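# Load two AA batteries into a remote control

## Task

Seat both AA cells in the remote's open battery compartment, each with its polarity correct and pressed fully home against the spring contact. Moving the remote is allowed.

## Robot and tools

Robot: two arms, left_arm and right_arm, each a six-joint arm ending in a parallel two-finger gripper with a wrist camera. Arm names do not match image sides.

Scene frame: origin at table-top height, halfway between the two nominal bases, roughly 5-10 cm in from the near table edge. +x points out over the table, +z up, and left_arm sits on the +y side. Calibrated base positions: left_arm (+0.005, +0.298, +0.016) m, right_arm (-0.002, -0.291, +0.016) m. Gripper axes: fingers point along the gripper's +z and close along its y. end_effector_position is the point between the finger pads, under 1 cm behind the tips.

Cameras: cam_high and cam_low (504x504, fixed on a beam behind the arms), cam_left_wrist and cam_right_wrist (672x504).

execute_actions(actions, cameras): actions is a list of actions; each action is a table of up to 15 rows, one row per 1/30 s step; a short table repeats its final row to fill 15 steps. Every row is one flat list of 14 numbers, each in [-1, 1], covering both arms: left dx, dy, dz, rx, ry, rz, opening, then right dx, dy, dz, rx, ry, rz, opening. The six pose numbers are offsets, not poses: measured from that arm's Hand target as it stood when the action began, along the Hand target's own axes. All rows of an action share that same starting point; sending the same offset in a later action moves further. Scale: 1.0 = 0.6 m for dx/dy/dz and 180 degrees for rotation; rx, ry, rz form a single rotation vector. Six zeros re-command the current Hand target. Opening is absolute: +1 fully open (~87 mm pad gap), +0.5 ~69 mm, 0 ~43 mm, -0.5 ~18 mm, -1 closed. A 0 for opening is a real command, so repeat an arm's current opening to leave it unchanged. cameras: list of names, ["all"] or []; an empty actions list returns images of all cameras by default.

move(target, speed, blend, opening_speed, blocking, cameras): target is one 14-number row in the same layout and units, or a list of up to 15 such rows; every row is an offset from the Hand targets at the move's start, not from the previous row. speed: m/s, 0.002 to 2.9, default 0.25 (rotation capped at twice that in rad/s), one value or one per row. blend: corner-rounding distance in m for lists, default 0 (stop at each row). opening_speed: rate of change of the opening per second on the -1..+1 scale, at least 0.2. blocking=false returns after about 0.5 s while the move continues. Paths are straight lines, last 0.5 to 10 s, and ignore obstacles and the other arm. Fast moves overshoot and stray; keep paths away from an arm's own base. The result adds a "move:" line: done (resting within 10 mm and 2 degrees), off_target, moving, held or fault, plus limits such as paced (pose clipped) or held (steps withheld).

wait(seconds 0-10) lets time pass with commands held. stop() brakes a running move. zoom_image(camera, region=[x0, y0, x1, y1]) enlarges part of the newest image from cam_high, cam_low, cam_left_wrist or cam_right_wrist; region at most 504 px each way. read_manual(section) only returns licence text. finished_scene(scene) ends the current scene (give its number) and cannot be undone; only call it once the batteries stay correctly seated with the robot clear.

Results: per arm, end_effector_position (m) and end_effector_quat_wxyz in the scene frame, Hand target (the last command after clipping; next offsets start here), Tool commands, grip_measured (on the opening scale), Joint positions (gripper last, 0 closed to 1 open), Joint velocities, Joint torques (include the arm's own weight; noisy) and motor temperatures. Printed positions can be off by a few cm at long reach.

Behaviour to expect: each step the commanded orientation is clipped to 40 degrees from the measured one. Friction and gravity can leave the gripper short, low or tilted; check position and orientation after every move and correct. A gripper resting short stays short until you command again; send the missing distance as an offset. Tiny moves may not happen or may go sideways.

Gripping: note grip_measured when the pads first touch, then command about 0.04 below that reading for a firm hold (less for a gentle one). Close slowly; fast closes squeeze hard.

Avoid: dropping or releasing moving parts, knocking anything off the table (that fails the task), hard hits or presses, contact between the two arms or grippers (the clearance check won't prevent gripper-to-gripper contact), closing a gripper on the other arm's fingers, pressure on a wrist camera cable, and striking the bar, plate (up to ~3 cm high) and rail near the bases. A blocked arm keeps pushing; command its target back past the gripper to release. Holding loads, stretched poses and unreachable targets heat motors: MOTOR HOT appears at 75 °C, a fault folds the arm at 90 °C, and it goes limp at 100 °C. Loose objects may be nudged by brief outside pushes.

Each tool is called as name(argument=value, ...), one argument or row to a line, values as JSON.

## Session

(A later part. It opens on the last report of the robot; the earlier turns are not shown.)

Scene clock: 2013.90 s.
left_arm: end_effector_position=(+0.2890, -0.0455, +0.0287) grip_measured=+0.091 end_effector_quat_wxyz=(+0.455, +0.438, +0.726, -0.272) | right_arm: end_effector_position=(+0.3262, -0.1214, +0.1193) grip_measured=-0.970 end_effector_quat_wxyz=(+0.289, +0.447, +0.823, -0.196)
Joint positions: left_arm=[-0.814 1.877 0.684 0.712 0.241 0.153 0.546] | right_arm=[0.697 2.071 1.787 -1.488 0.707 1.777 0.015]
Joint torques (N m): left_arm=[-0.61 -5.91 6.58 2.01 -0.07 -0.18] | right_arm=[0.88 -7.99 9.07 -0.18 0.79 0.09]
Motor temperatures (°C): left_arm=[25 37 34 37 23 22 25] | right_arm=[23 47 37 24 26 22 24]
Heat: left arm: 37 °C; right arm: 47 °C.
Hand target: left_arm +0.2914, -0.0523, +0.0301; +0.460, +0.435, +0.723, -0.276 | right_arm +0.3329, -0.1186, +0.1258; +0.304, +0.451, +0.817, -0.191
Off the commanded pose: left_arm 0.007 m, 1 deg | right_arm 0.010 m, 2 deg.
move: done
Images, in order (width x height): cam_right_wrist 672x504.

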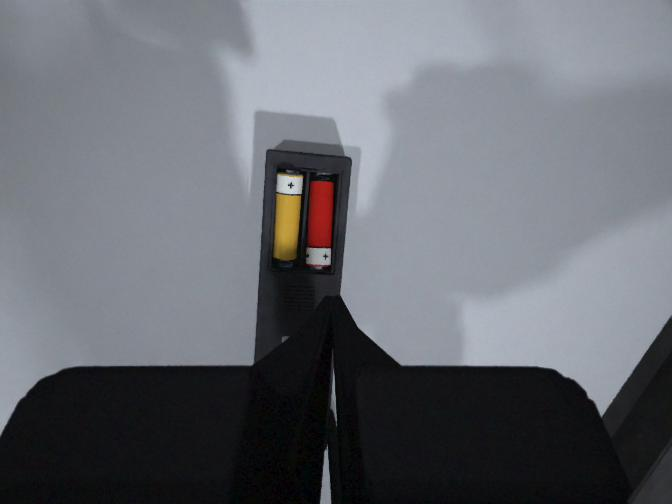

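move(
  target=[0,0,0,0,0,0,-0.15,0.015,0.028,0.134,0,0.25,0,-0.45],
  speed=0.12,
  cameras=["cam_right_wrist"],
)

zoom_image(
  camera="cam_right_wrist",
  region=[230, 150, 430, 350],
)

Scene clock: 2035.67 s.
left_arm: end_effector_position=(+0.2890, -0.0455, +0.0287) grip_measured=+0.091 end_effector_quat_wxyz=(+0.455, +0.438, +0.726, -0.272) | right_arm: end_effector_position=(+0.3581, -0.1573, +0.0542) grip_measured=-0.450 end_effector_quat_wxyz=(-0.040, +0.493, +0.869, -0.024)
Joint positions: left_arm=[-0.814 1.877 0.684 0.712 0.241 0.153 0.546] | right_arm=[0.241 2.164 1.74 -1.234 -0.003 1.282 0.275]
Joint torques (N m): left_arm=[-0.55 -5.86 6.54 2 -0.07 -0.17] | right_arm=[0.2 -8.87 9.33 0.19 0.06 -0.23]
Heat: left arm: 37 °C; right arm: 46 °C.
Hand target: left_arm +0.2914, -0.0523, +0.0301; +0.460, +0.435, +0.723, -0.276 | right_arm +0.3698, -0.1514, +0.0596; -0.031, +0.490, +0.871, -0.004
Off the commanded pose: left_arm 0.007 m, 1 deg | right_arm 0.014 m, 3 deg.
move: off_target (right_arm)
Images, in order (width x height): cam_right_wrist 672x504.

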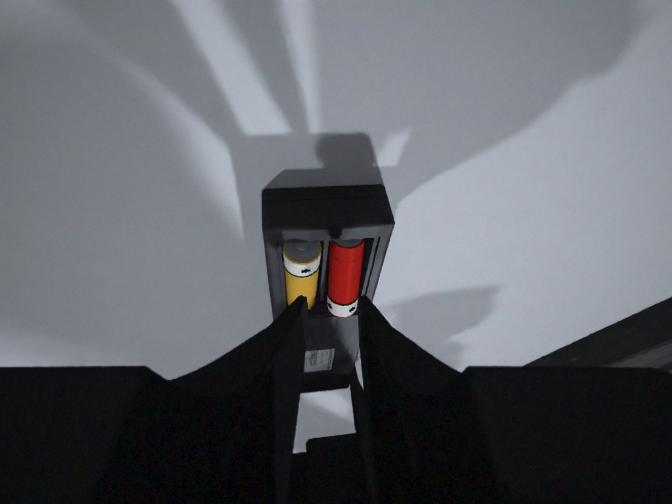

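Scaled by 2.520.

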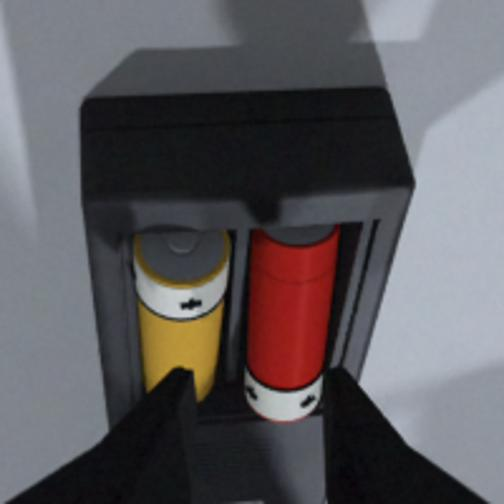

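move(
  target=[
    [0,0,0,0,0,0,-0.15,0.016,0.013,-0.004,0,0,0,-0.45],
  ],
  speed=0.08,
  cameras=["cam_right_wrist"],
)

zoom_image(
  camera="cam_right_wrist",
  region=[230, 150, 430, 350],
)

Scene clock: 2041.53 s.
left_arm: end_effector_position=(+0.2890, -0.0455, +0.0287) grip_measured=+0.091 end_effector_quat_wxyz=(+0.455, +0.438, +0.726, -0.272) | right_arm: end_effector_position=(+0.3660, -0.1464, +0.0574) grip_measured=-0.450 end_effector_quat_wxyz=(-0.031, +0.486, +0.873, -0.015)
Joint positions: left_arm=[-0.814 1.877 0.684 0.712 0.241 0.153 0.546] | right_arm=[0.261 2.181 1.782 -1.234 -0.006 1.287 0.275]
Joint torques (N m): left_arm=[-0.55 -5.9 6.58 2 -0.08 -0.17] | right_arm=[0.88 -8.85 9.29 0.05 0.06 0.03]
Heat: left arm: 37 °C; right arm: 46 °C.
Hand target: left_arm +0.2914, -0.0523, +0.0301; +0.460, +0.435, +0.723, -0.276 | right_arm +0.3715, -0.1393, +0.0621; -0.031, +0.490, +0.871, -0.004
Off the commanded pose: left_arm 0.007 m, 1 deg | right_arm 0.010 m, 1 deg.
move: done
Images, in order (width x height): cam_right_wrist 672x504.

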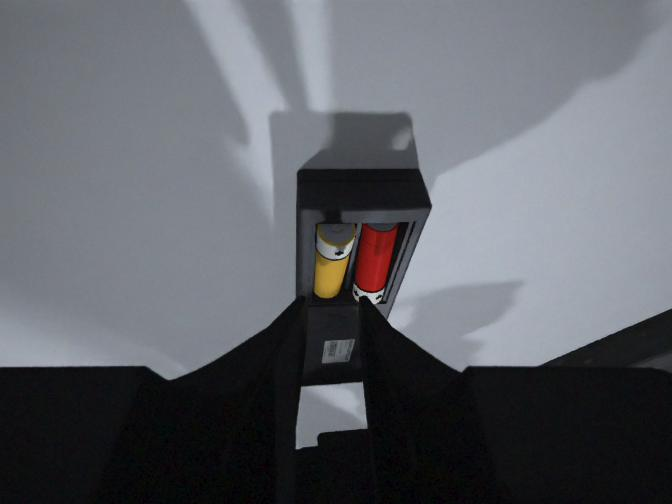

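Scaled by 2.520.

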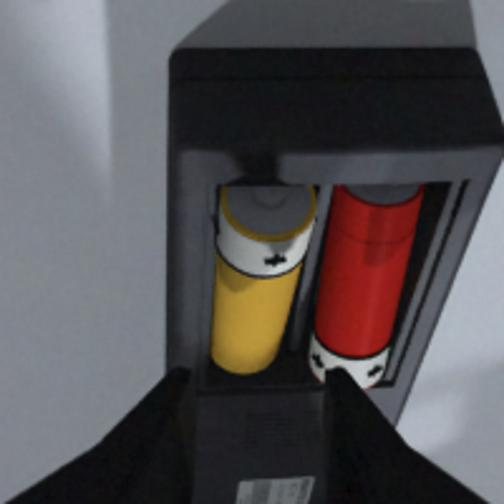

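move(
  target=[
    [0,0,0,0,0,0,-0.15,0.003,-0.002,0.045,0,0,0,-0.48],
    [0,0,0,0,0,0,-0.15,0.003,-0.002,0.075,0,0,0,-0.56],
    [0,0,0,0,0,0,-0.15,0.003,-0.002,0.09,0,0,0,-0.8],
  ],
  speed=0.06,
  opening_speed=0.5,
  cameras=["cam_right_wrist","cam_left_wrist"],
)

zoom_image(
  camera="cam_right_wrist",
  region=[230, 180, 430, 380],
)

Scene clock: 2052.60 s.
left_arm: end_effector_position=(+0.2891, -0.0454, +0.0287) grip_measured=+0.091 end_effector_quat_wxyz=(+0.455, +0.438, +0.726, -0.271) | right_arm: end_effector_position=(+0.3643, -0.1446, +0.0367) grip_measured=-0.671 end_effector_quat_wxyz=(-0.029, +0.489, +0.872, -0.004)
Joint positions: left_arm=[-0.814 1.877 0.684 0.712 0.239 0.152 0.546] | right_arm=[0.26 2.173 1.686 -1.126 -0.018 1.293 0.165]
Joint torques (N m): left_arm=[-0.59 -5.9 6.56 2 -0.07 -0.17] | right_arm=[1.48 -5.76 2.37 0.9 0.18 0.07]
Heat: left arm: 37 °C; right arm: 46 °C.
Hand target: left_arm +0.2914, -0.0523, +0.0301; +0.460, +0.435, +0.723, -0.276 | right_arm +0.3665, -0.1370, +0.0083; -0.031, +0.490, +0.871, -0.004
Off the commanded pose: left_arm 0.007 m, 1 deg | right_arm 0.029 m, 0 deg.
move: off_target (right_arm); target 2's new opening was sent with right_arm's hand 0.022 m and 1 deg from that target; target 3's new opening was sent with right_arm's hand 0.030 m and 1 deg from that target
Images, in order (width x height): cam_left_wrist 672x504, cam_right_wrist 672x504.

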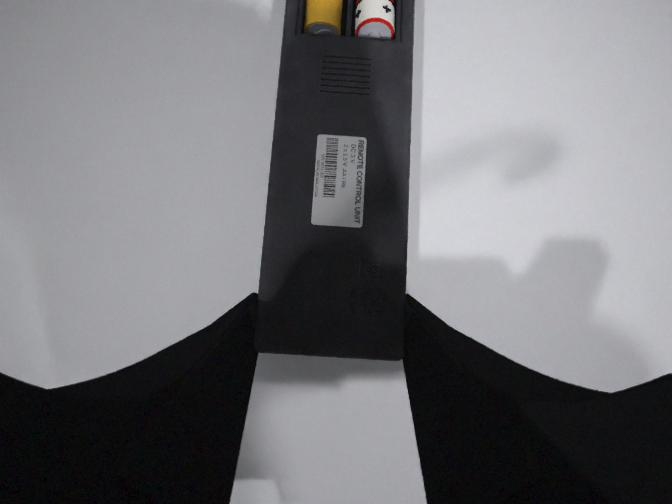

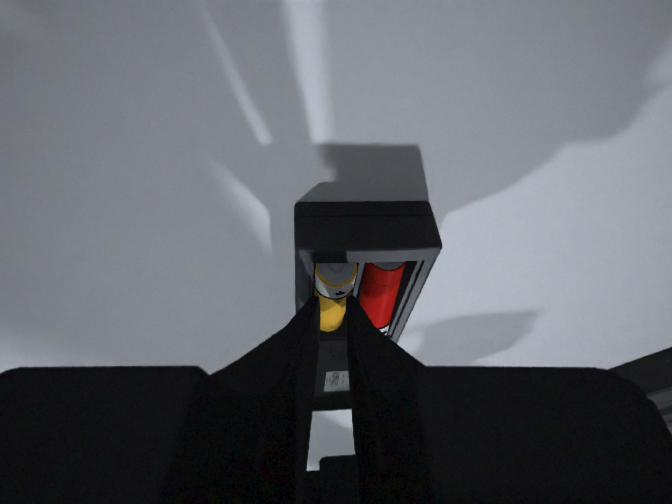

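Scaled by 2.520.

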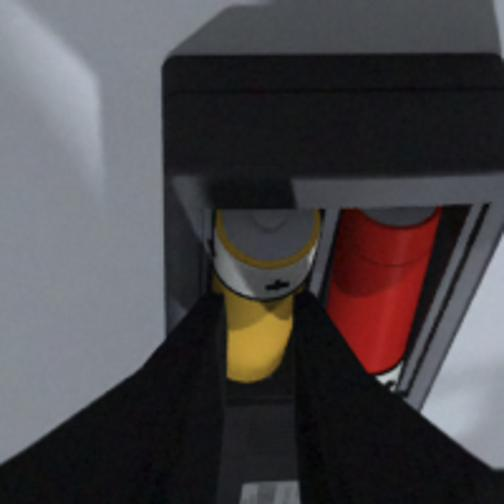

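move(
  target=[
    [0,0,0,0,0,0,-0.15,0.04,0,0.02,0,0,0,-0.85],
    [0,0,0,0,0,0,-0.15,0.04,0,0.05,0,0.03,0,-0.85],
  ],
  speed=0.06,
  cameras=["cam_right_wrist","cam_left_wrist"],
)

zoom_image(
  camera="cam_right_wrist",
  region=[230, 180, 430, 380],
)

zoom_image(
  camera="cam_left_wrist",
  region=[270, 0, 420, 80],
)

Scene clock: 2062.13 s.
left_arm: end_effector_position=(+0.2891, -0.0454, +0.0287) grip_measured=+0.091 end_effector_quat_wxyz=(+0.455, +0.438, +0.726, -0.271) | right_arm: end_effector_position=(+0.3589, -0.1342, +0.0362) grip_measured=-0.848 end_effector_quat_wxyz=(-0.045, +0.500, +0.864, +0.031)
Joint positions: left_arm=[-0.814 1.877 0.684 0.712 0.239 0.152 0.546] | right_arm=[0.257 2.139 1.616 -1.064 -0.09 1.315 0.076]
Joint torques (N m): left_arm=[-0.62 -5.96 6.61 2.01 -0.06 -0.17] | right_arm=[3.43 -1.02 0.14 1.22 0 -0.02]
Heat: left arm: 37 °C; right arm: 45 °C.
Hand target: left_arm +0.2914, -0.0523, +0.0301; +0.460, +0.435, +0.723, -0.276 | right_arm +0.3523, -0.1158, -0.0204; -0.072, +0.489, +0.869, +0.019
Off the commanded pose: left_arm 0.007 m, 1 deg | right_arm 0.060 m, 4 deg.
move: off_target (right_arm)
Images, in order (width x height): cam_left_wrist 672x504, cam_right_wrist 672x504.

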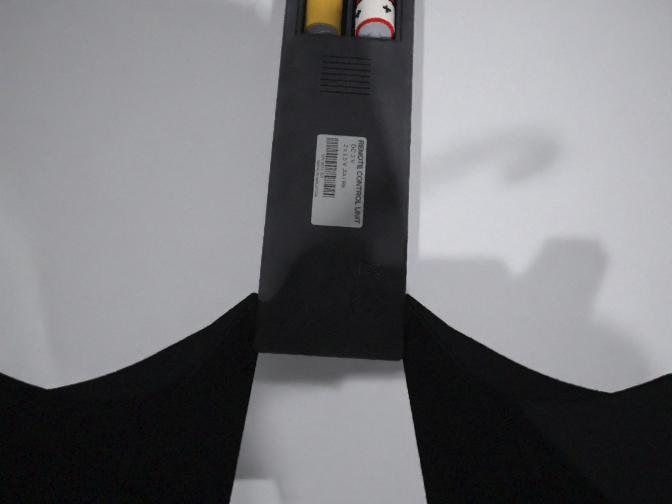

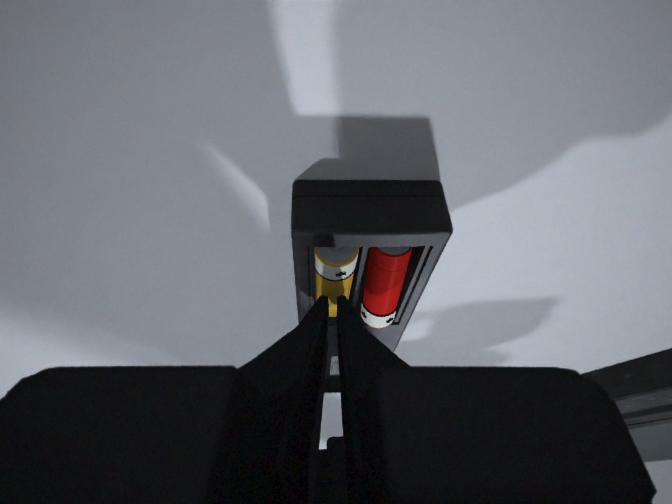

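Scaled by 2.520.

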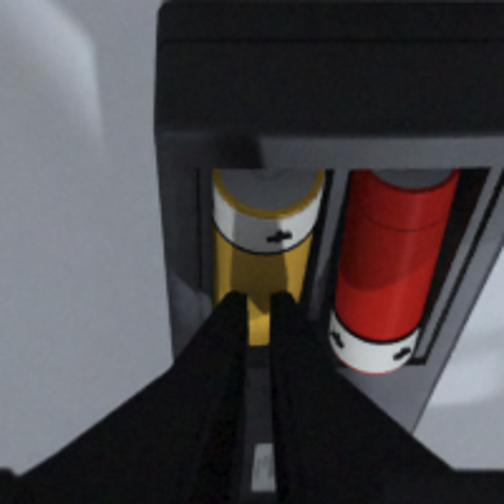

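Scaled by 3.360.

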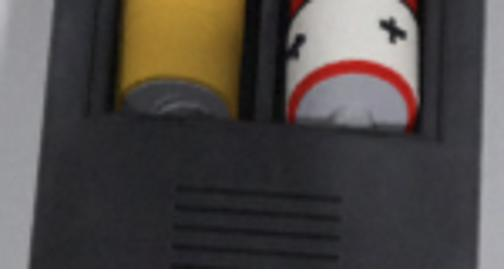

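move(
  target=[
    [0,0,0,0,0,0,-0.15,-0.01,0,-0.125,0,-0.03,0,-0.45],
    [0,0,0,0,0,0,-0.15,-0.005,-0.025,-0.125,0,-0.03,0,-0.45],
  ],
  speed=0.1,
  cameras=["cam_right_wrist"],
)

zoom_image(
  camera="cam_right_wrist",
  region=[230, 150, 430, 350],
)

Scene clock: 2073.47 s.
left_arm: end_effector_position=(+0.2893, -0.0452, +0.0286) grip_measured=+0.091 end_effector_quat_wxyz=(+0.456, +0.437, +0.727, -0.271) | right_arm: end_effector_position=(+0.3449, -0.1337, +0.0412) grip_measured=-0.450 end_effector_quat_wxyz=(-0.054, +0.487, +0.872, -0.014)
Joint positions: left_arm=[-0.814 1.877 0.684 0.712 0.238 0.151 0.546] | right_arm=[0.291 2.16 1.672 -1.175 -0.041 1.318 0.275]
Joint torques (N m): left_arm=[-0.58 -5.97 6.61 2.01 -0.04 -0.15] | right_arm=[0.69 -12.79 5.04 0.17 0.37 0.04]
Heat: left arm: 37 °C; right arm: 43 °C.
Hand target: left_arm +0.2914, -0.0523, +0.0301; +0.459, +0.435, +0.723, -0.276 | right_arm +0.3490, -0.1339, +0.0539; -0.032, +0.490, +0.871, -0.004
Off the commanded pose: left_arm 0.008 m, 1 deg | right_arm 0.013 m, 3 deg.
move: off_target (right_arm)
Images, in order (width x height): cam_right_wrist 672x504.

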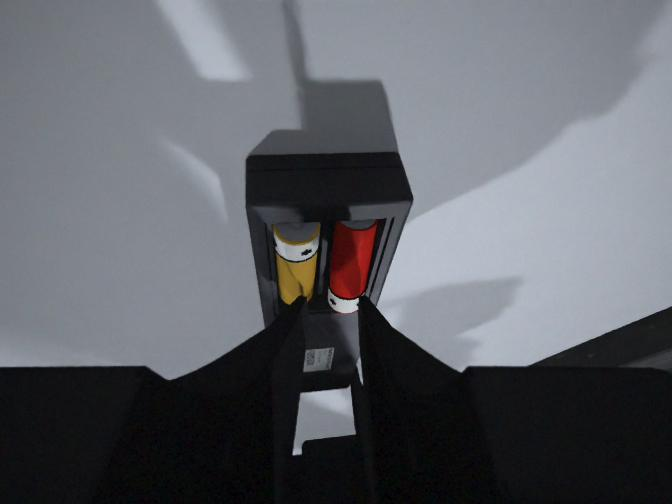

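Scaled by 2.520.

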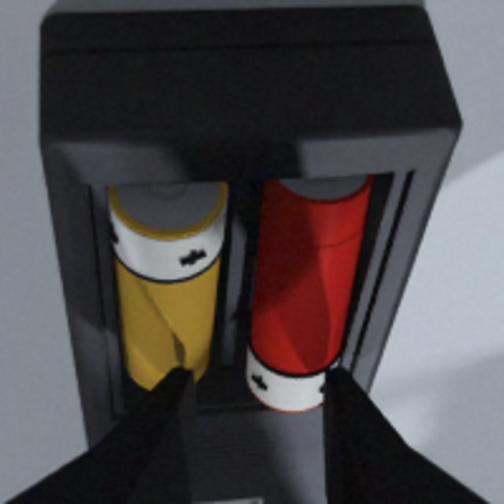

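move(
  target=[
    [0,0,0,0,0,0,-0.15,0.012,-0.012,-0.005,0,0,0,-0.45],
    [0,0,0,0,0,0,-0.15,0.012,-0.010,0.05,0,0,0,-0.52],
    [0,0,0,0,0,0,-0.15,0.012,-0.010,0.1,0,0,0,-0.58],
    [0,0,0,0,0,0,-0.15,0.012,-0.010,0.1,0,0,0,-0.8],
  ],
  speed=0.07,
  opening_speed=0.5,
  cameras=["cam_right_wrist"],
)

move(
  target=[
    [0,0,0,0,0,0,-0.15,-0.05,0,0.02,0,0,0,-0.85],
    [0,0,0,0,0,0,-0.15,-0.05,0,0.04,0,-0.03,0,-0.85],
  ],
  speed=0.06,
  cameras=["cam_right_wrist","cam_left_wrist"],
)

zoom_image(
  camera="cam_right_wrist",
  region=[230, 180, 430, 380],
)

zoom_image(
  camera="cam_left_wrist",
  region=[270, 0, 420, 80],
)

Scene clock: 2089.83 s.
left_arm: end_effector_position=(+0.2893, -0.0452, +0.0286) grip_measured=+0.091 end_effector_quat_wxyz=(+0.456, +0.437, +0.727, -0.271) | right_arm: end_effector_position=(+0.3359, -0.1312, +0.0347) grip_measured=-0.635 end_effector_quat_wxyz=(-0.032, +0.490, +0.871, +0.015)
Joint positions: left_arm=[-0.814 1.877 0.684 0.712 0.238 0.151 0.546] | right_arm=[0.299 2.068 1.506 -1.029 -0.05 1.334 0.182]
Joint torques (N m): left_arm=[-0.61 -5.91 6.54 2.01 -0.04 -0.16] | right_arm=[1.51 -3.06 1.58 1.03 0.46 0.04]
Heat: left arm: 37 °C; right arm: 46 °C.
Hand target: left_arm +0.2914, -0.0523, +0.0300; +0.459, +0.435, +0.723, -0.276 | right_arm +0.3367, -0.1294, -0.0053; -0.031, +0.490, +0.871, -0.004
Off the commanded pose: left_arm 0.008 m, 1 deg | right_arm 0.040 m, 2 deg.
move: off_target (right_arm); target 2's new opening was sent with right_arm's hand 0.012 m and 2 deg from that target; target 3's new opening was sent with right_arm's hand 0.041 m and 1 deg from that target; target 4's new opening was sent with right_arm's hand 0.041 m and 2 deg from that target
Images, in order (width x height): cam_right_wrist 672x504.

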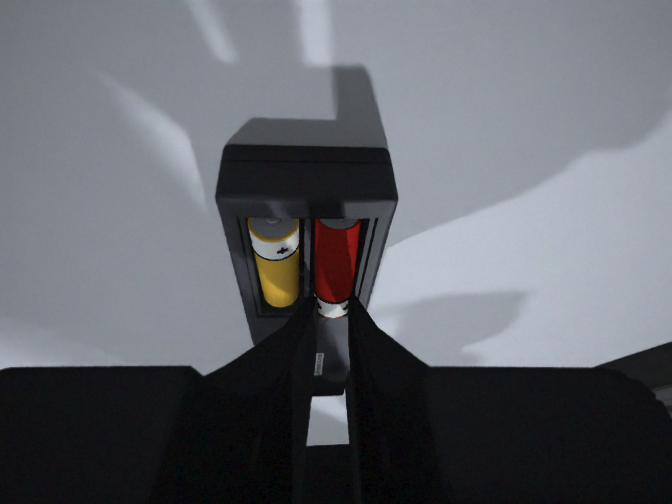

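Scene clock: 2092.00 s.
left_arm: end_effector_position=(+0.2893, -0.0452, +0.0286) grip_measured=+0.091 end_effector_quat_wxyz=(+0.456, +0.437, +0.727, -0.271) | right_arm: end_effector_position=(+0.3363, -0.1334, +0.0334) grip_measured=-0.646 end_effector_quat_wxyz=(-0.059, +0.489, +0.869, +0.037)
Joint positions: left_arm=[-0.814 1.877 0.684 0.712 0.238 0.151 0.546] | right_arm=[0.263 2.079 1.501 -1.021 -0.118 1.296 0.177]
Joint torques (N m): left_arm=[-0.59 -5.94 6.56 2.02 -0.05 -0.16] | right_arm=[1.59 -1.59 0.2 1.46 1.9 0.02]
Heat: left arm: 37 °C; right arm: 45 °C.
Hand target: left_arm +0.2914, -0.0523, +0.0300; +0.459, +0.435, +0.723, -0.276 | right_arm +0.3508, -0.1545, -0.0309; +0.010, +0.489, +0.872, -0.027
Off the commanded pose: left_arm 0.007 m, 1 deg | right_arm 0.069 m, 11 deg.
move: off_target (right_arm)
Images, in order (width x height): cam_left_wrist 672x504, cam_right_wrist 672x504.

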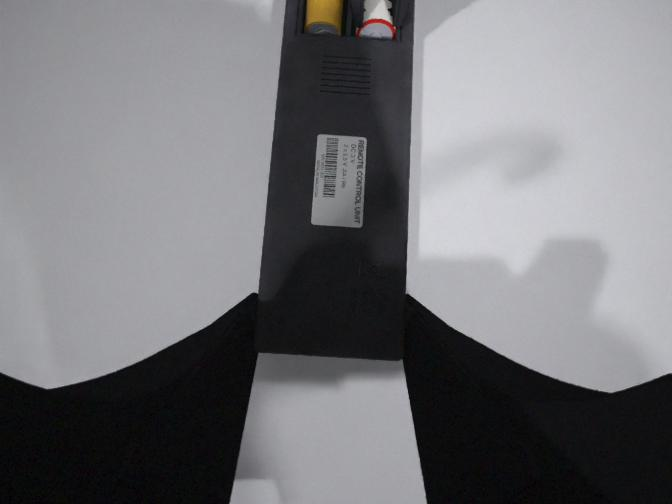

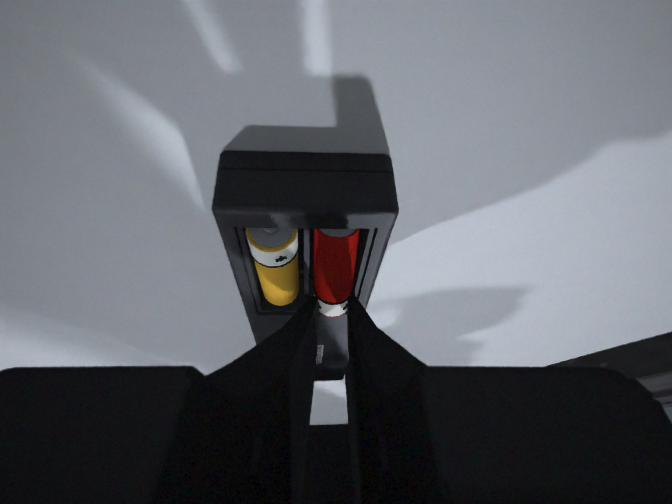

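Scaled by 2.520.

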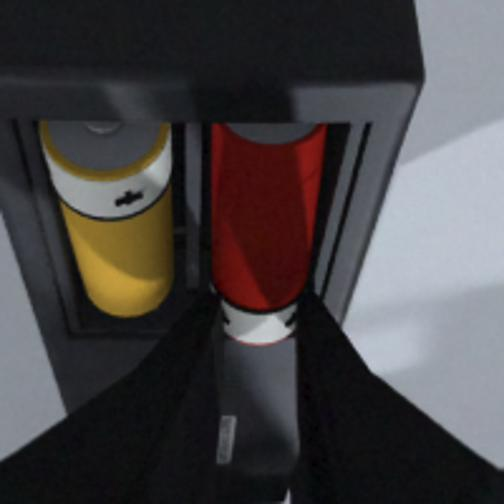

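Scaled by 3.360.

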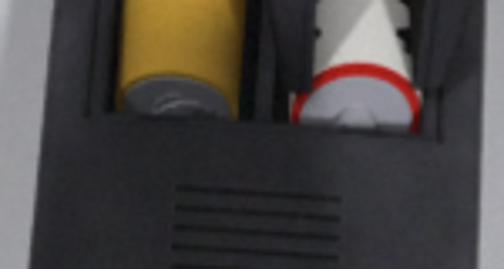

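move(
  target=[
    [0,0,0,0,0,0,-0.15,-0.09,-0.01,-0.01,0,0.06,0,-0.85],
    [0,0,0,0,0,0,-0.15,-0.1,-0.01,0.02,0,0.04,0,-0.85],
  ],
  speed=0.08,
  cameras=["cam_right_wrist","cam_left_wrist"],
)

zoom_image(
  camera="cam_right_wrist",
  region=[230, 180, 430, 380],
)

zoom_image(
  camera="cam_left_wrist",
  region=[270, 0, 420, 80],
)

Scene clock: 2103.60 s.
left_arm: end_effector_position=(+0.2901, -0.0460, +0.0287) grip_measured=+0.091 end_effector_quat_wxyz=(+0.456, +0.437, +0.726, -0.271) | right_arm: end_effector_position=(+0.3486, -0.1610, +0.0322) grip_measured=-0.849 end_effector_quat_wxyz=(-0.164, +0.486, +0.853, +0.094)
Joint positions: left_arm=[-0.814 1.881 0.687 0.715 0.238 0.151 0.546] | right_arm=[0.096 2.217 1.633 -1.145 -0.329 1.115 0.076]
Joint torques (N m): left_arm=[-0.58 -6.26 6.31 1.99 -0.04 -0.16] | right_arm=[-1.88 -3.81 2.93 1.45 2.65 -0.15]
Heat: left arm: 37 °C; right arm: 43 °C.
Hand target: left_arm +0.2914, -0.0523, +0.0301; +0.460, +0.435, +0.723, -0.276 | right_arm +0.3768, -0.2095, -0.0401; -0.045, +0.490, +0.871, +0.004
Off the commanded pose: left_arm 0.007 m, 1 deg | right_arm 0.091 m, 17 deg.
move: off_target (right_arm)
Images, in order (width x height): cam_left_wrist 672x504, cam_right_wrist 672x504.

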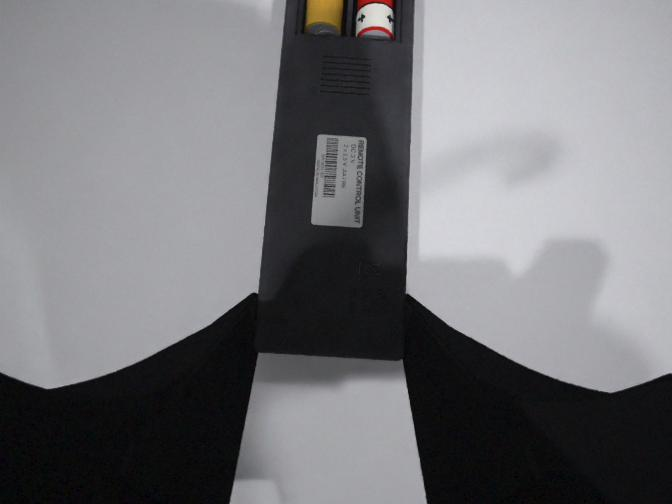

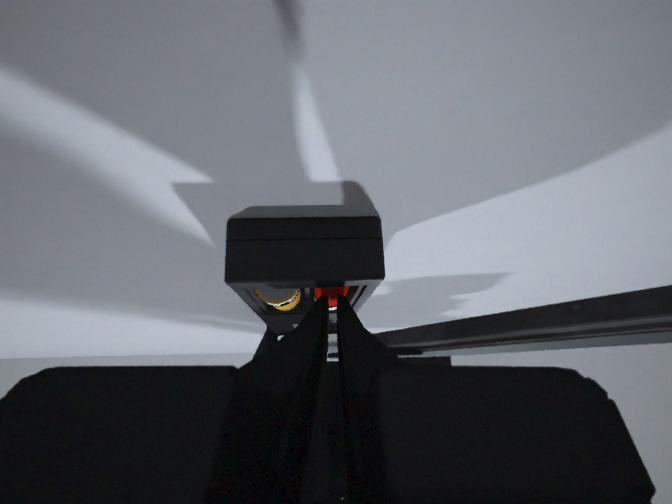

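Scaled by 2.520.

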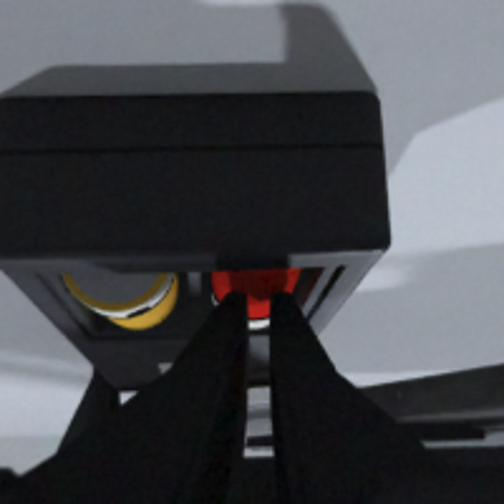

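Scaled by 3.360.

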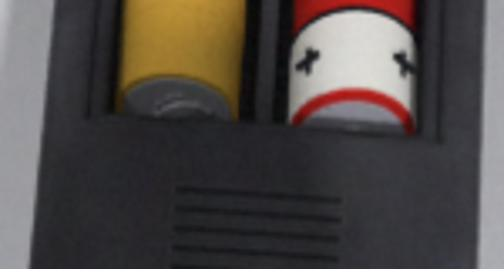

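move(
  target=[
    [0,0,0,0,0,0,-0.15,0.07,0.01,-0.1,0,0,0,-0.5],
    [0,0,0,0,0,0,-0.15,0.05,0,-0.25,0,0,0,-0.5],
    [0,0,0,0,0,0,-0.15,0.17,0,-0.28,0,-0.25,0,-0.5],
  ],
  speed=0.12,
  cameras=["cam_right_wrist","cam_low","cam_left_wrist"],
)

zoom_image(
  camera="cam_right_wrist",
  region=[230, 130, 430, 330],
)

zoom_image(
  camera="cam_left_wrist",
  region=[270, 0, 420, 80],
)

zoom_image(
  camera="cam_low",
  region=[195, 275, 255, 305],
)

Scene clock: 2122.43 s.
left_arm: end_effector_position=(+0.2918, -0.0489, +0.0308) grip_measured=+0.090 end_effector_quat_wxyz=(+0.459, +0.431, +0.727, -0.275) | right_arm: end_effector_position=(+0.3321, -0.1316, +0.1308) grip_measured=-0.500 end_effector_quat_wxyz=(+0.278, +0.451, +0.828, -0.184)
Joint positions: left_arm=[-0.815 1.886 0.695 0.722 0.235 0.138 0.545] | right_arm=[0.654 2.036 1.794 -1.478 0.684 1.714 0.25]
Joint torques (N m): left_arm=[-0.46 -6.72 5.59 1.91 -0.02 -0.02] | right_arm=[0.73 -7.97 8.14 -0.07 0.77 0.1]
Motor temperatures (°C): left_arm=[25 36 34 37 23 22 25] | right_arm=[23 44 34 26 31 22 24]
Heat: left arm: 37 °C; right arm: 44 °C.
Hand target: left_arm +0.2914, -0.0522, +0.0301; +0.459, +0.435, +0.724, -0.276 | right_arm +0.3367, -0.1310, +0.1356; +0.291, +0.454, +0.822, -0.184
Off the commanded pose: left_arm 0.003 m, 1 deg | right_arm 0.007 m, 2 deg.
move: done
Images, in order (width x height): cam_low 504x504, cam_left_wrist 672x504, cam_right_wrist 672x504.

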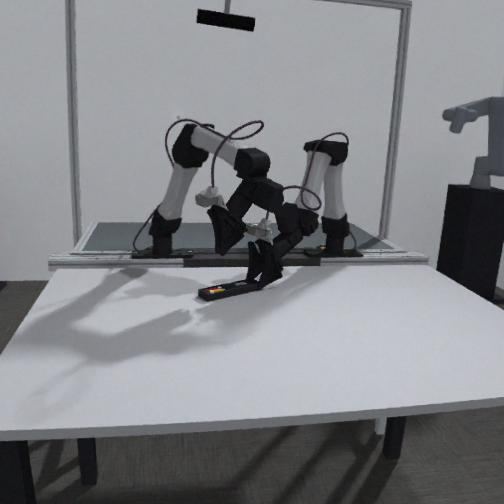

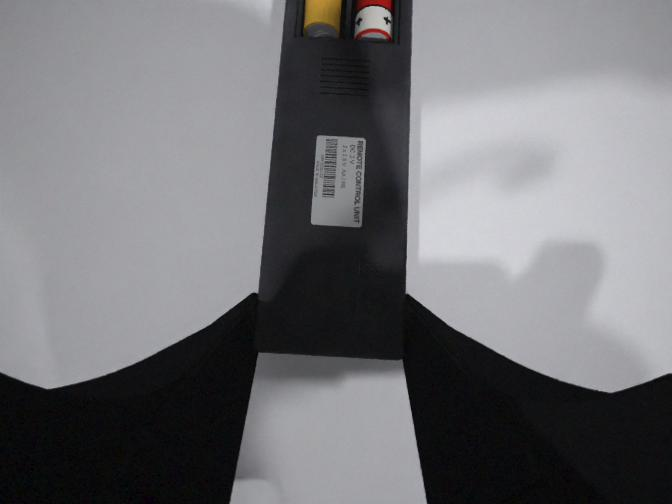

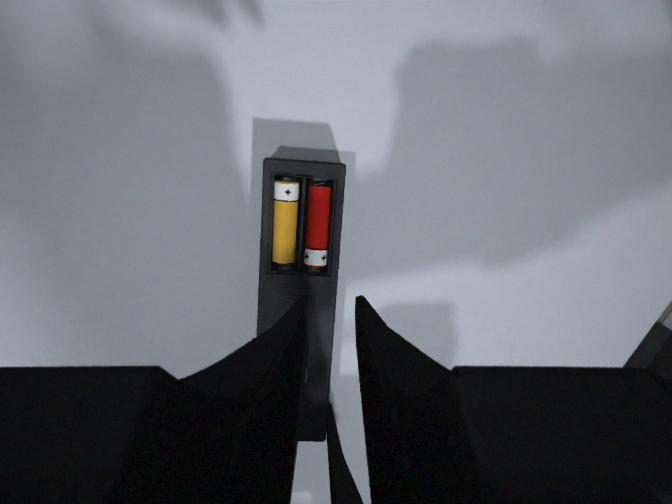

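Scaled by 2.520.

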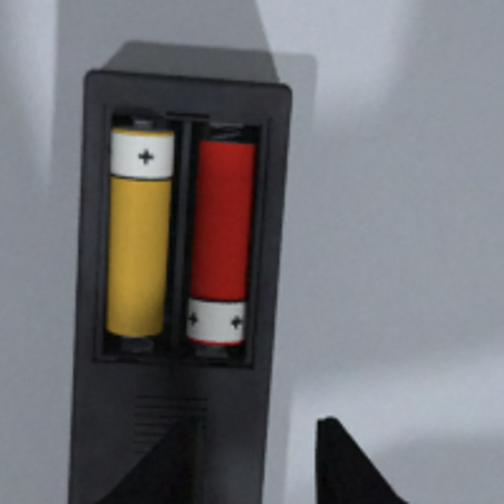

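Scaled by 3.360.

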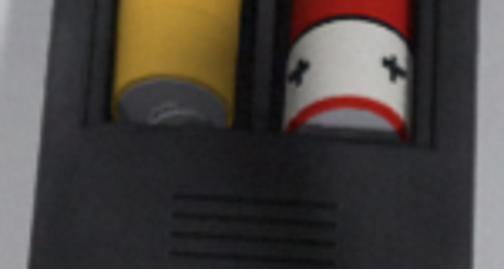

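Scaled by 8.400.

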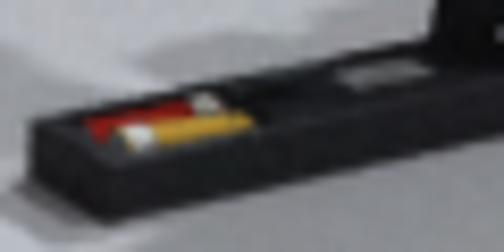

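move(
  target=[0,0,0,0,0,0,-0.15,0.04,0.043,0.1125,0,0.25,0,-0.45],
  speed=0.12,
  cameras=["cam_right_wrist"],
)

zoom_image(
  camera="cam_right_wrist",
  region=[230, 150, 430, 350],
)

Scene clock: 2139.73 s.
left_arm: end_effector_position=(+0.2918, -0.0489, +0.0308) grip_measured=+0.090 end_effector_quat_wxyz=(+0.459, +0.431, +0.727, -0.275) | right_arm: end_effector_position=(+0.3594, -0.1461, +0.0632) grip_measured=-0.450 end_effector_quat_wxyz=(-0.052, +0.493, +0.869, -0.015)
Joint positions: left_arm=[-0.815 1.886 0.695 0.722 0.235 0.138 0.545] | right_arm=[0.254 2.18 1.796 -1.278 -0.034 1.295 0.275]
Joint torques (N m): left_arm=[-0.44 -6.69 5.63 1.92 0 -0.02] | right_arm=[0.17 -8.92 9.09 0.19 0.03 -0.2]
Heat: left arm: 37 °C; right arm: 44 °C.
Hand target: left_arm +0.2914, -0.0522, +0.0301; +0.459, +0.435, +0.724, -0.276 | right_arm +0.3698, -0.1406, +0.0678; -0.045, +0.490, +0.871, +0.004
Off the commanded pose: left_arm 0.003 m, 1 deg | right_arm 0.013 m, 2 deg.
move: off_target (right_arm)
Images, in order (width x height): cam_right_wrist 672x504.

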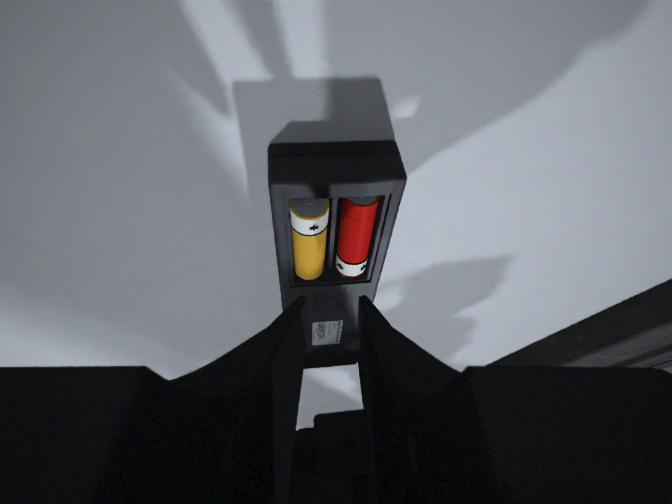

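Scaled by 2.520.

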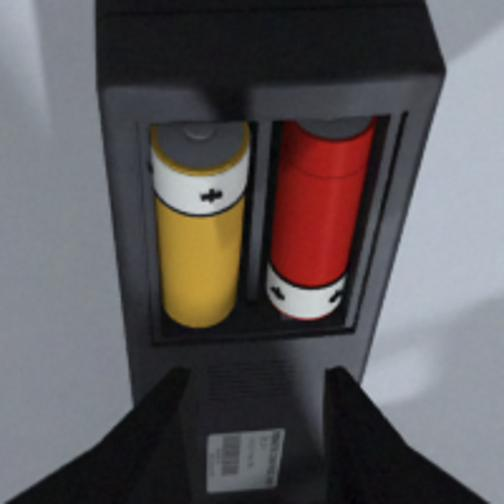

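move(
  target=[
    [0,0,0,0,0,0,-0.15,-0.008,0.014,0.0,0,0.02,0,-0.45],
    [0,0,0,0,0,0,-0.15,-0.008,0.015,0.05,0,0.02,0,-0.47],
    [0,0,0,0,0,0,-0.15,-0.008,0.015,0.085,0,0.02,0,-0.56],
  ],
  speed=0.06,
  opening_speed=0.5,
  cameras=["cam_right_wrist"],
)

zoom_image(
  camera="cam_right_wrist",
  region=[230, 180, 430, 380],
)

Scene clock: 2151.47 s.
left_arm: end_effector_position=(+0.2916, -0.0484, +0.0299) grip_measured=+0.090 end_effector_quat_wxyz=(+0.458, +0.433, +0.727, -0.273) | right_arm: end_effector_position=(+0.3705, -0.1424, +0.0350) grip_measured=-0.487 end_effector_quat_wxyz=(-0.085, +0.495, +0.865, +0.012)
Joint positions: left_arm=[-0.815 1.886 0.695 0.718 0.235 0.143 0.545] | right_arm=[0.22 2.263 1.798 -1.21 -0.116 1.264 0.256]
Joint torques (N m): left_arm=[-0.4 -6.72 5.59 1.96 -0.01 -0.07] | right_arm=[1.26 -8.32 2.63 0.8 0.23 -0.11]
Heat: left arm: 37 °C; right arm: 46 °C.
Hand target: left_arm +0.2914, -0.0522, +0.0301; +0.459, +0.435, +0.724, -0.276 | right_arm +0.3762, -0.1373, +0.0163; -0.072, +0.489, +0.869, +0.019
Off the commanded pose: left_arm 0.004 m, 1 deg | right_arm 0.020 m, 2 deg.
move: off_target (right_arm); target 3's new opening was sent with right_arm's hand 0.020 m and 2 deg from that target
Images, in order (width x height): cam_right_wrist 672x504.

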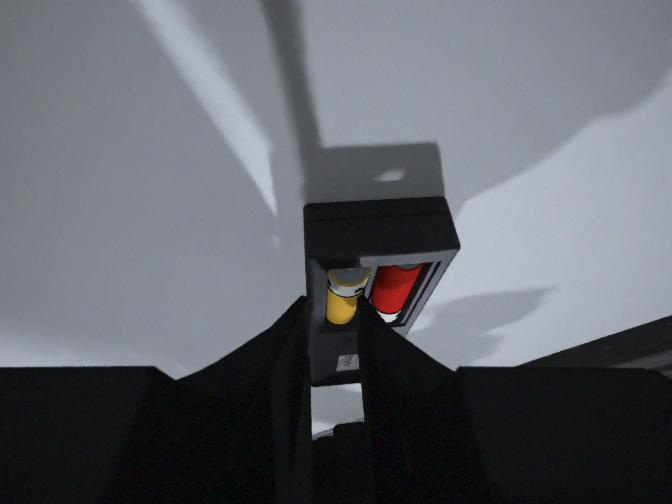

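Scaled by 2.520.

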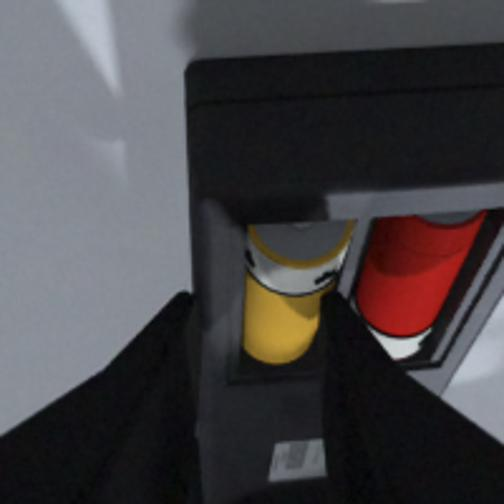

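move(
  target=[
    [0,0,0,0,0,0,-0.15,0,-0.004,-0.045,0,0.0,0,-0.45],
    [0,0,0,0,0,0,-0.15,0.004,-0.016,-0.045,0,0.02,0,-0.45],
    [0,0,0,0,0,0,-0.15,0.004,-0.015,0.0,0,0.02,0,-0.48],
  ],
  speed=0.06,
  opening_speed=0.5,
  cameras=["cam_right_wrist"],
)

zoom_image(
  camera="cam_right_wrist",
  region=[230, 180, 430, 380],
)

Scene clock: 2161.80 s.
left_arm: end_effector_position=(+0.2915, -0.0483, +0.0299) grip_measured=+0.090 end_effector_quat_wxyz=(+0.458, +0.433, +0.727, -0.273) | right_arm: end_effector_position=(+0.3697, -0.1445, +0.0340) grip_measured=-0.458 end_effector_quat_wxyz=(-0.101, +0.496, +0.861, +0.038)
Joint positions: left_arm=[-0.815 1.886 0.695 0.717 0.235 0.143 0.545] | right_arm=[0.191 2.251 1.761 -1.178 -0.174 1.238 0.271]
Joint torques (N m): left_arm=[-0.4 -6.72 5.59 1.97 0 -0.08] | right_arm=[1.63 -8.36 2.52 0.55 0.2 -0.13]
Heat: left arm: 37 °C; right arm: 47 °C.
Hand target: left_arm +0.2914, -0.0522, +0.0301; +0.460, +0.435, +0.723, -0.276 | right_arm +0.3673, -0.1400, +0.0170; -0.100, +0.488, +0.866, +0.035
Off the commanded pose: left_arm 0.004 m, 1 deg | right_arm 0.018 m, 1 deg.
move: off_target (right_arm); target 3's new opening was sent with right_arm's hand 0.018 m and 1 deg from that target
Images, in order (width x height): cam_right_wrist 672x504.

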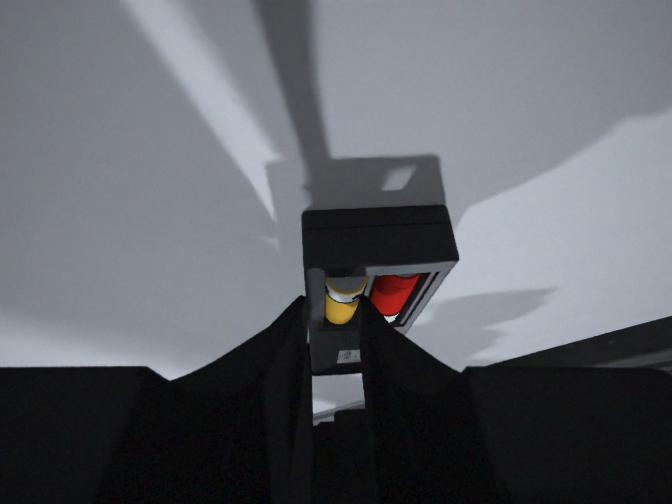

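Scaled by 2.520.

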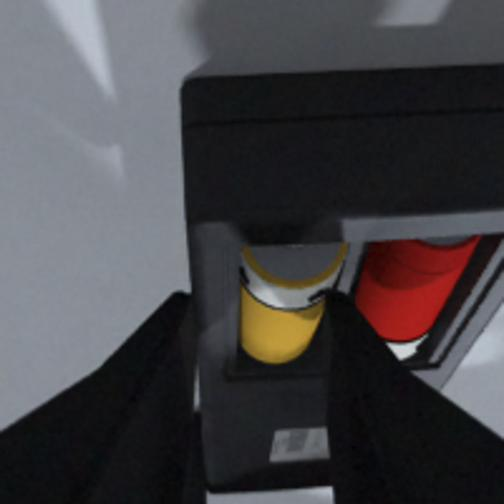

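move(
  target=[
    [0,0,0,0,0,0,-0.15,0.004,0,-0.09,0,-0.04,0,-0.48],
    [0,0,0,0,0,0,-0.15,0.008,-0.018,-0.085,0,-0.04,0,-0.48],
  ],
  speed=0.08,
  cameras=["cam_right_wrist"],
)

zoom_image(
  camera="cam_right_wrist",
  region=[230, 150, 430, 350],
)

Scene clock: 2169.43 s.
left_arm: end_effector_position=(+0.2885, -0.0512, +0.0307) grip_measured=+0.088 end_effector_quat_wxyz=(+0.457, +0.437, +0.723, -0.279) | right_arm: end_effector_position=(+0.3647, -0.1473, +0.0507) grip_measured=-0.467 end_effector_quat_wxyz=(-0.064, +0.499, +0.864, -0.001)
Joint positions: left_arm=[-0.821 1.886 0.695 0.72 0.245 0.143 0.544] | right_arm=[0.231 2.205 1.778 -1.235 -0.07 1.286 0.267]
Joint torques (N m): left_arm=[0.12 -6.74 5.63 1.94 -0.11 -0.09] | right_arm=[0.77 -13.81 5.16 -0.03 0.38 -0.24]
Heat: left arm: 36 °C; right arm: 48 °C.
Hand target: left_arm +0.2914, -0.0522, +0.0301; +0.459, +0.435, +0.724, -0.276 | right_arm +0.3626, -0.1496, +0.0681; -0.045, +0.490, +0.871, +0.004
Off the commanded pose: left_arm 0.003 m, 0 deg | right_arm 0.018 m, 3 deg.
move: off_target (right_arm)
Images, in order (width x height): cam_right_wrist 672x504.

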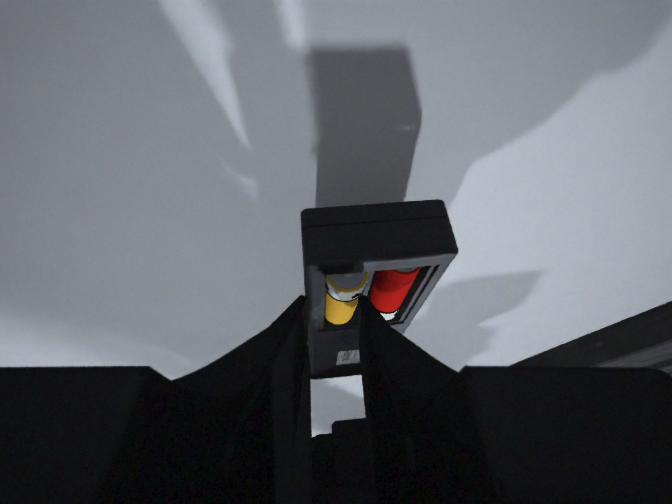

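Scaled by 2.520.

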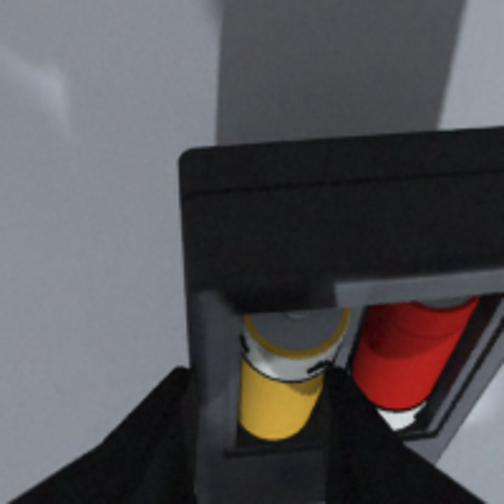

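move(
  target=[
    [0,0,0,0,0,0,-0.15,0,0.01,0.055,0,0,0,-0.46],
    [0,0,0,0,0,0,-0.15,0,0.01,0.055,0,0,0,-0.1],
    [0,0,0,0,0,0,-0.15,0,0.008,-0.03,0,0,0,-0.1],
  ],
  speed=0.05,
  opening_speed=0.4,
  cameras=["cam_right_wrist","cam_left_wrist","cam_low"],
)

zoom_image(
  camera="cam_right_wrist",
  region=[230, 150, 430, 350],
)

Scene clock: 2179.70 s.
left_arm: end_effector_position=(+0.2879, -0.0508, +0.0299) grip_measured=+0.086 end_effector_quat_wxyz=(+0.455, +0.437, +0.724, -0.278) | right_arm: end_effector_position=(+0.3602, -0.1467, +0.0643) grip_measured=-0.100 end_effector_quat_wxyz=(-0.072, +0.494, +0.866, -0.010)
Joint positions: left_arm=[-0.821 1.886 0.695 0.716 0.246 0.143 0.543] | right_arm=[0.237 2.205 1.829 -1.309 -0.068 1.28 0.45]
Joint torques (N m): left_arm=[0.08 -6.71 5.67 1.96 -0.14 -0.07] | right_arm=[0.32 -12.88 9.02 -0.09 0.36 -0.17]
Motor temperatures (°C): left_arm=[25 35 34 36 23 22 25] | right_arm=[23 49 36 24 27 22 24]
Heat: left arm: 36 °C; right arm: 49 °C.
Hand target: left_arm +0.2914, -0.0522, +0.0301; +0.459, +0.435, +0.724, -0.276 | right_arm +0.3682, -0.1480, +0.0859; -0.045, +0.490, +0.871, +0.004
Off the commanded pose: left_arm 0.004 m, 1 deg | right_arm 0.023 m, 3 deg.
move: off_target (right_arm)
Images, in order (width x height): cam_low 504x504, cam_left_wrist 672x504, cam_right_wrist 672x504.

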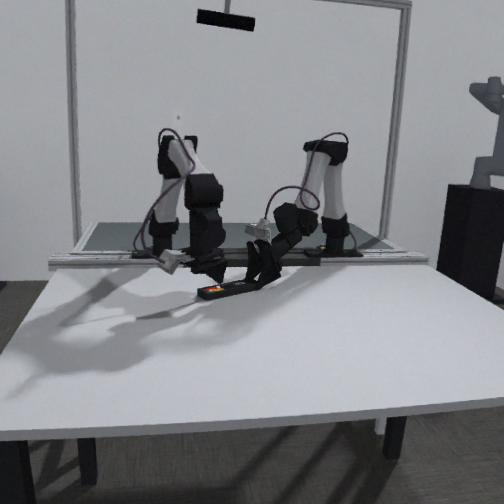

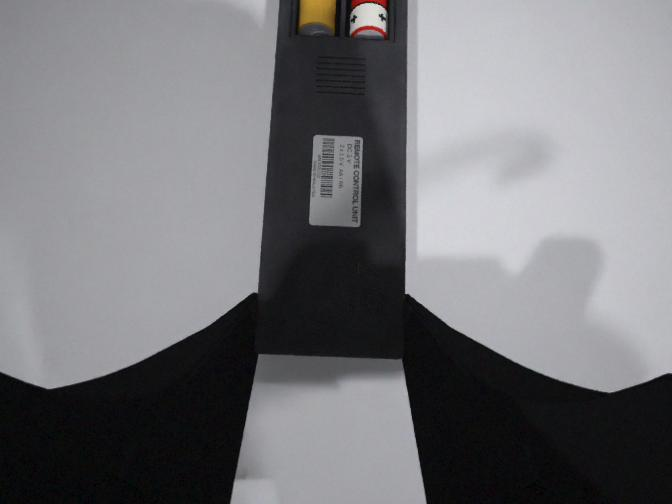

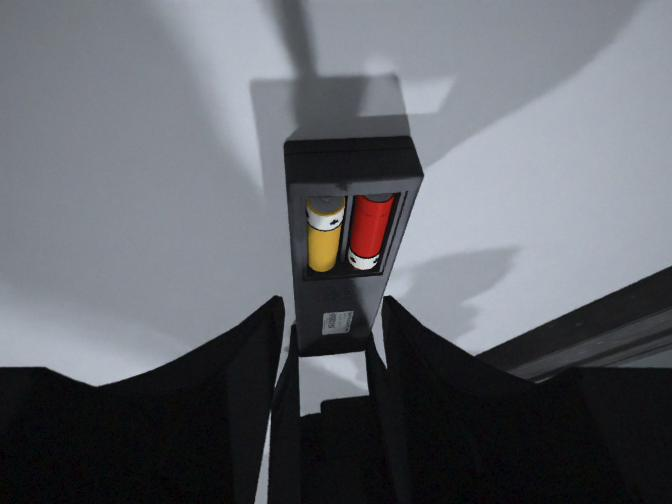

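Scaled by 2.520.

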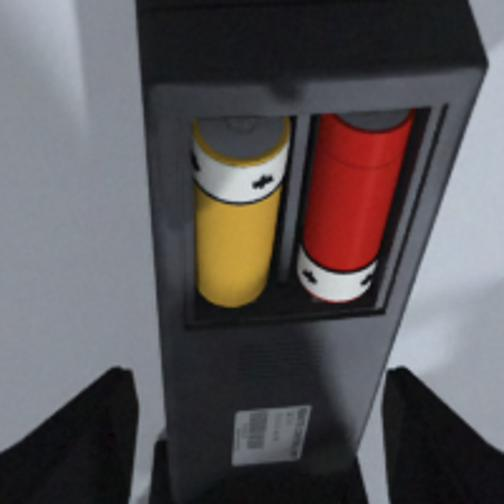

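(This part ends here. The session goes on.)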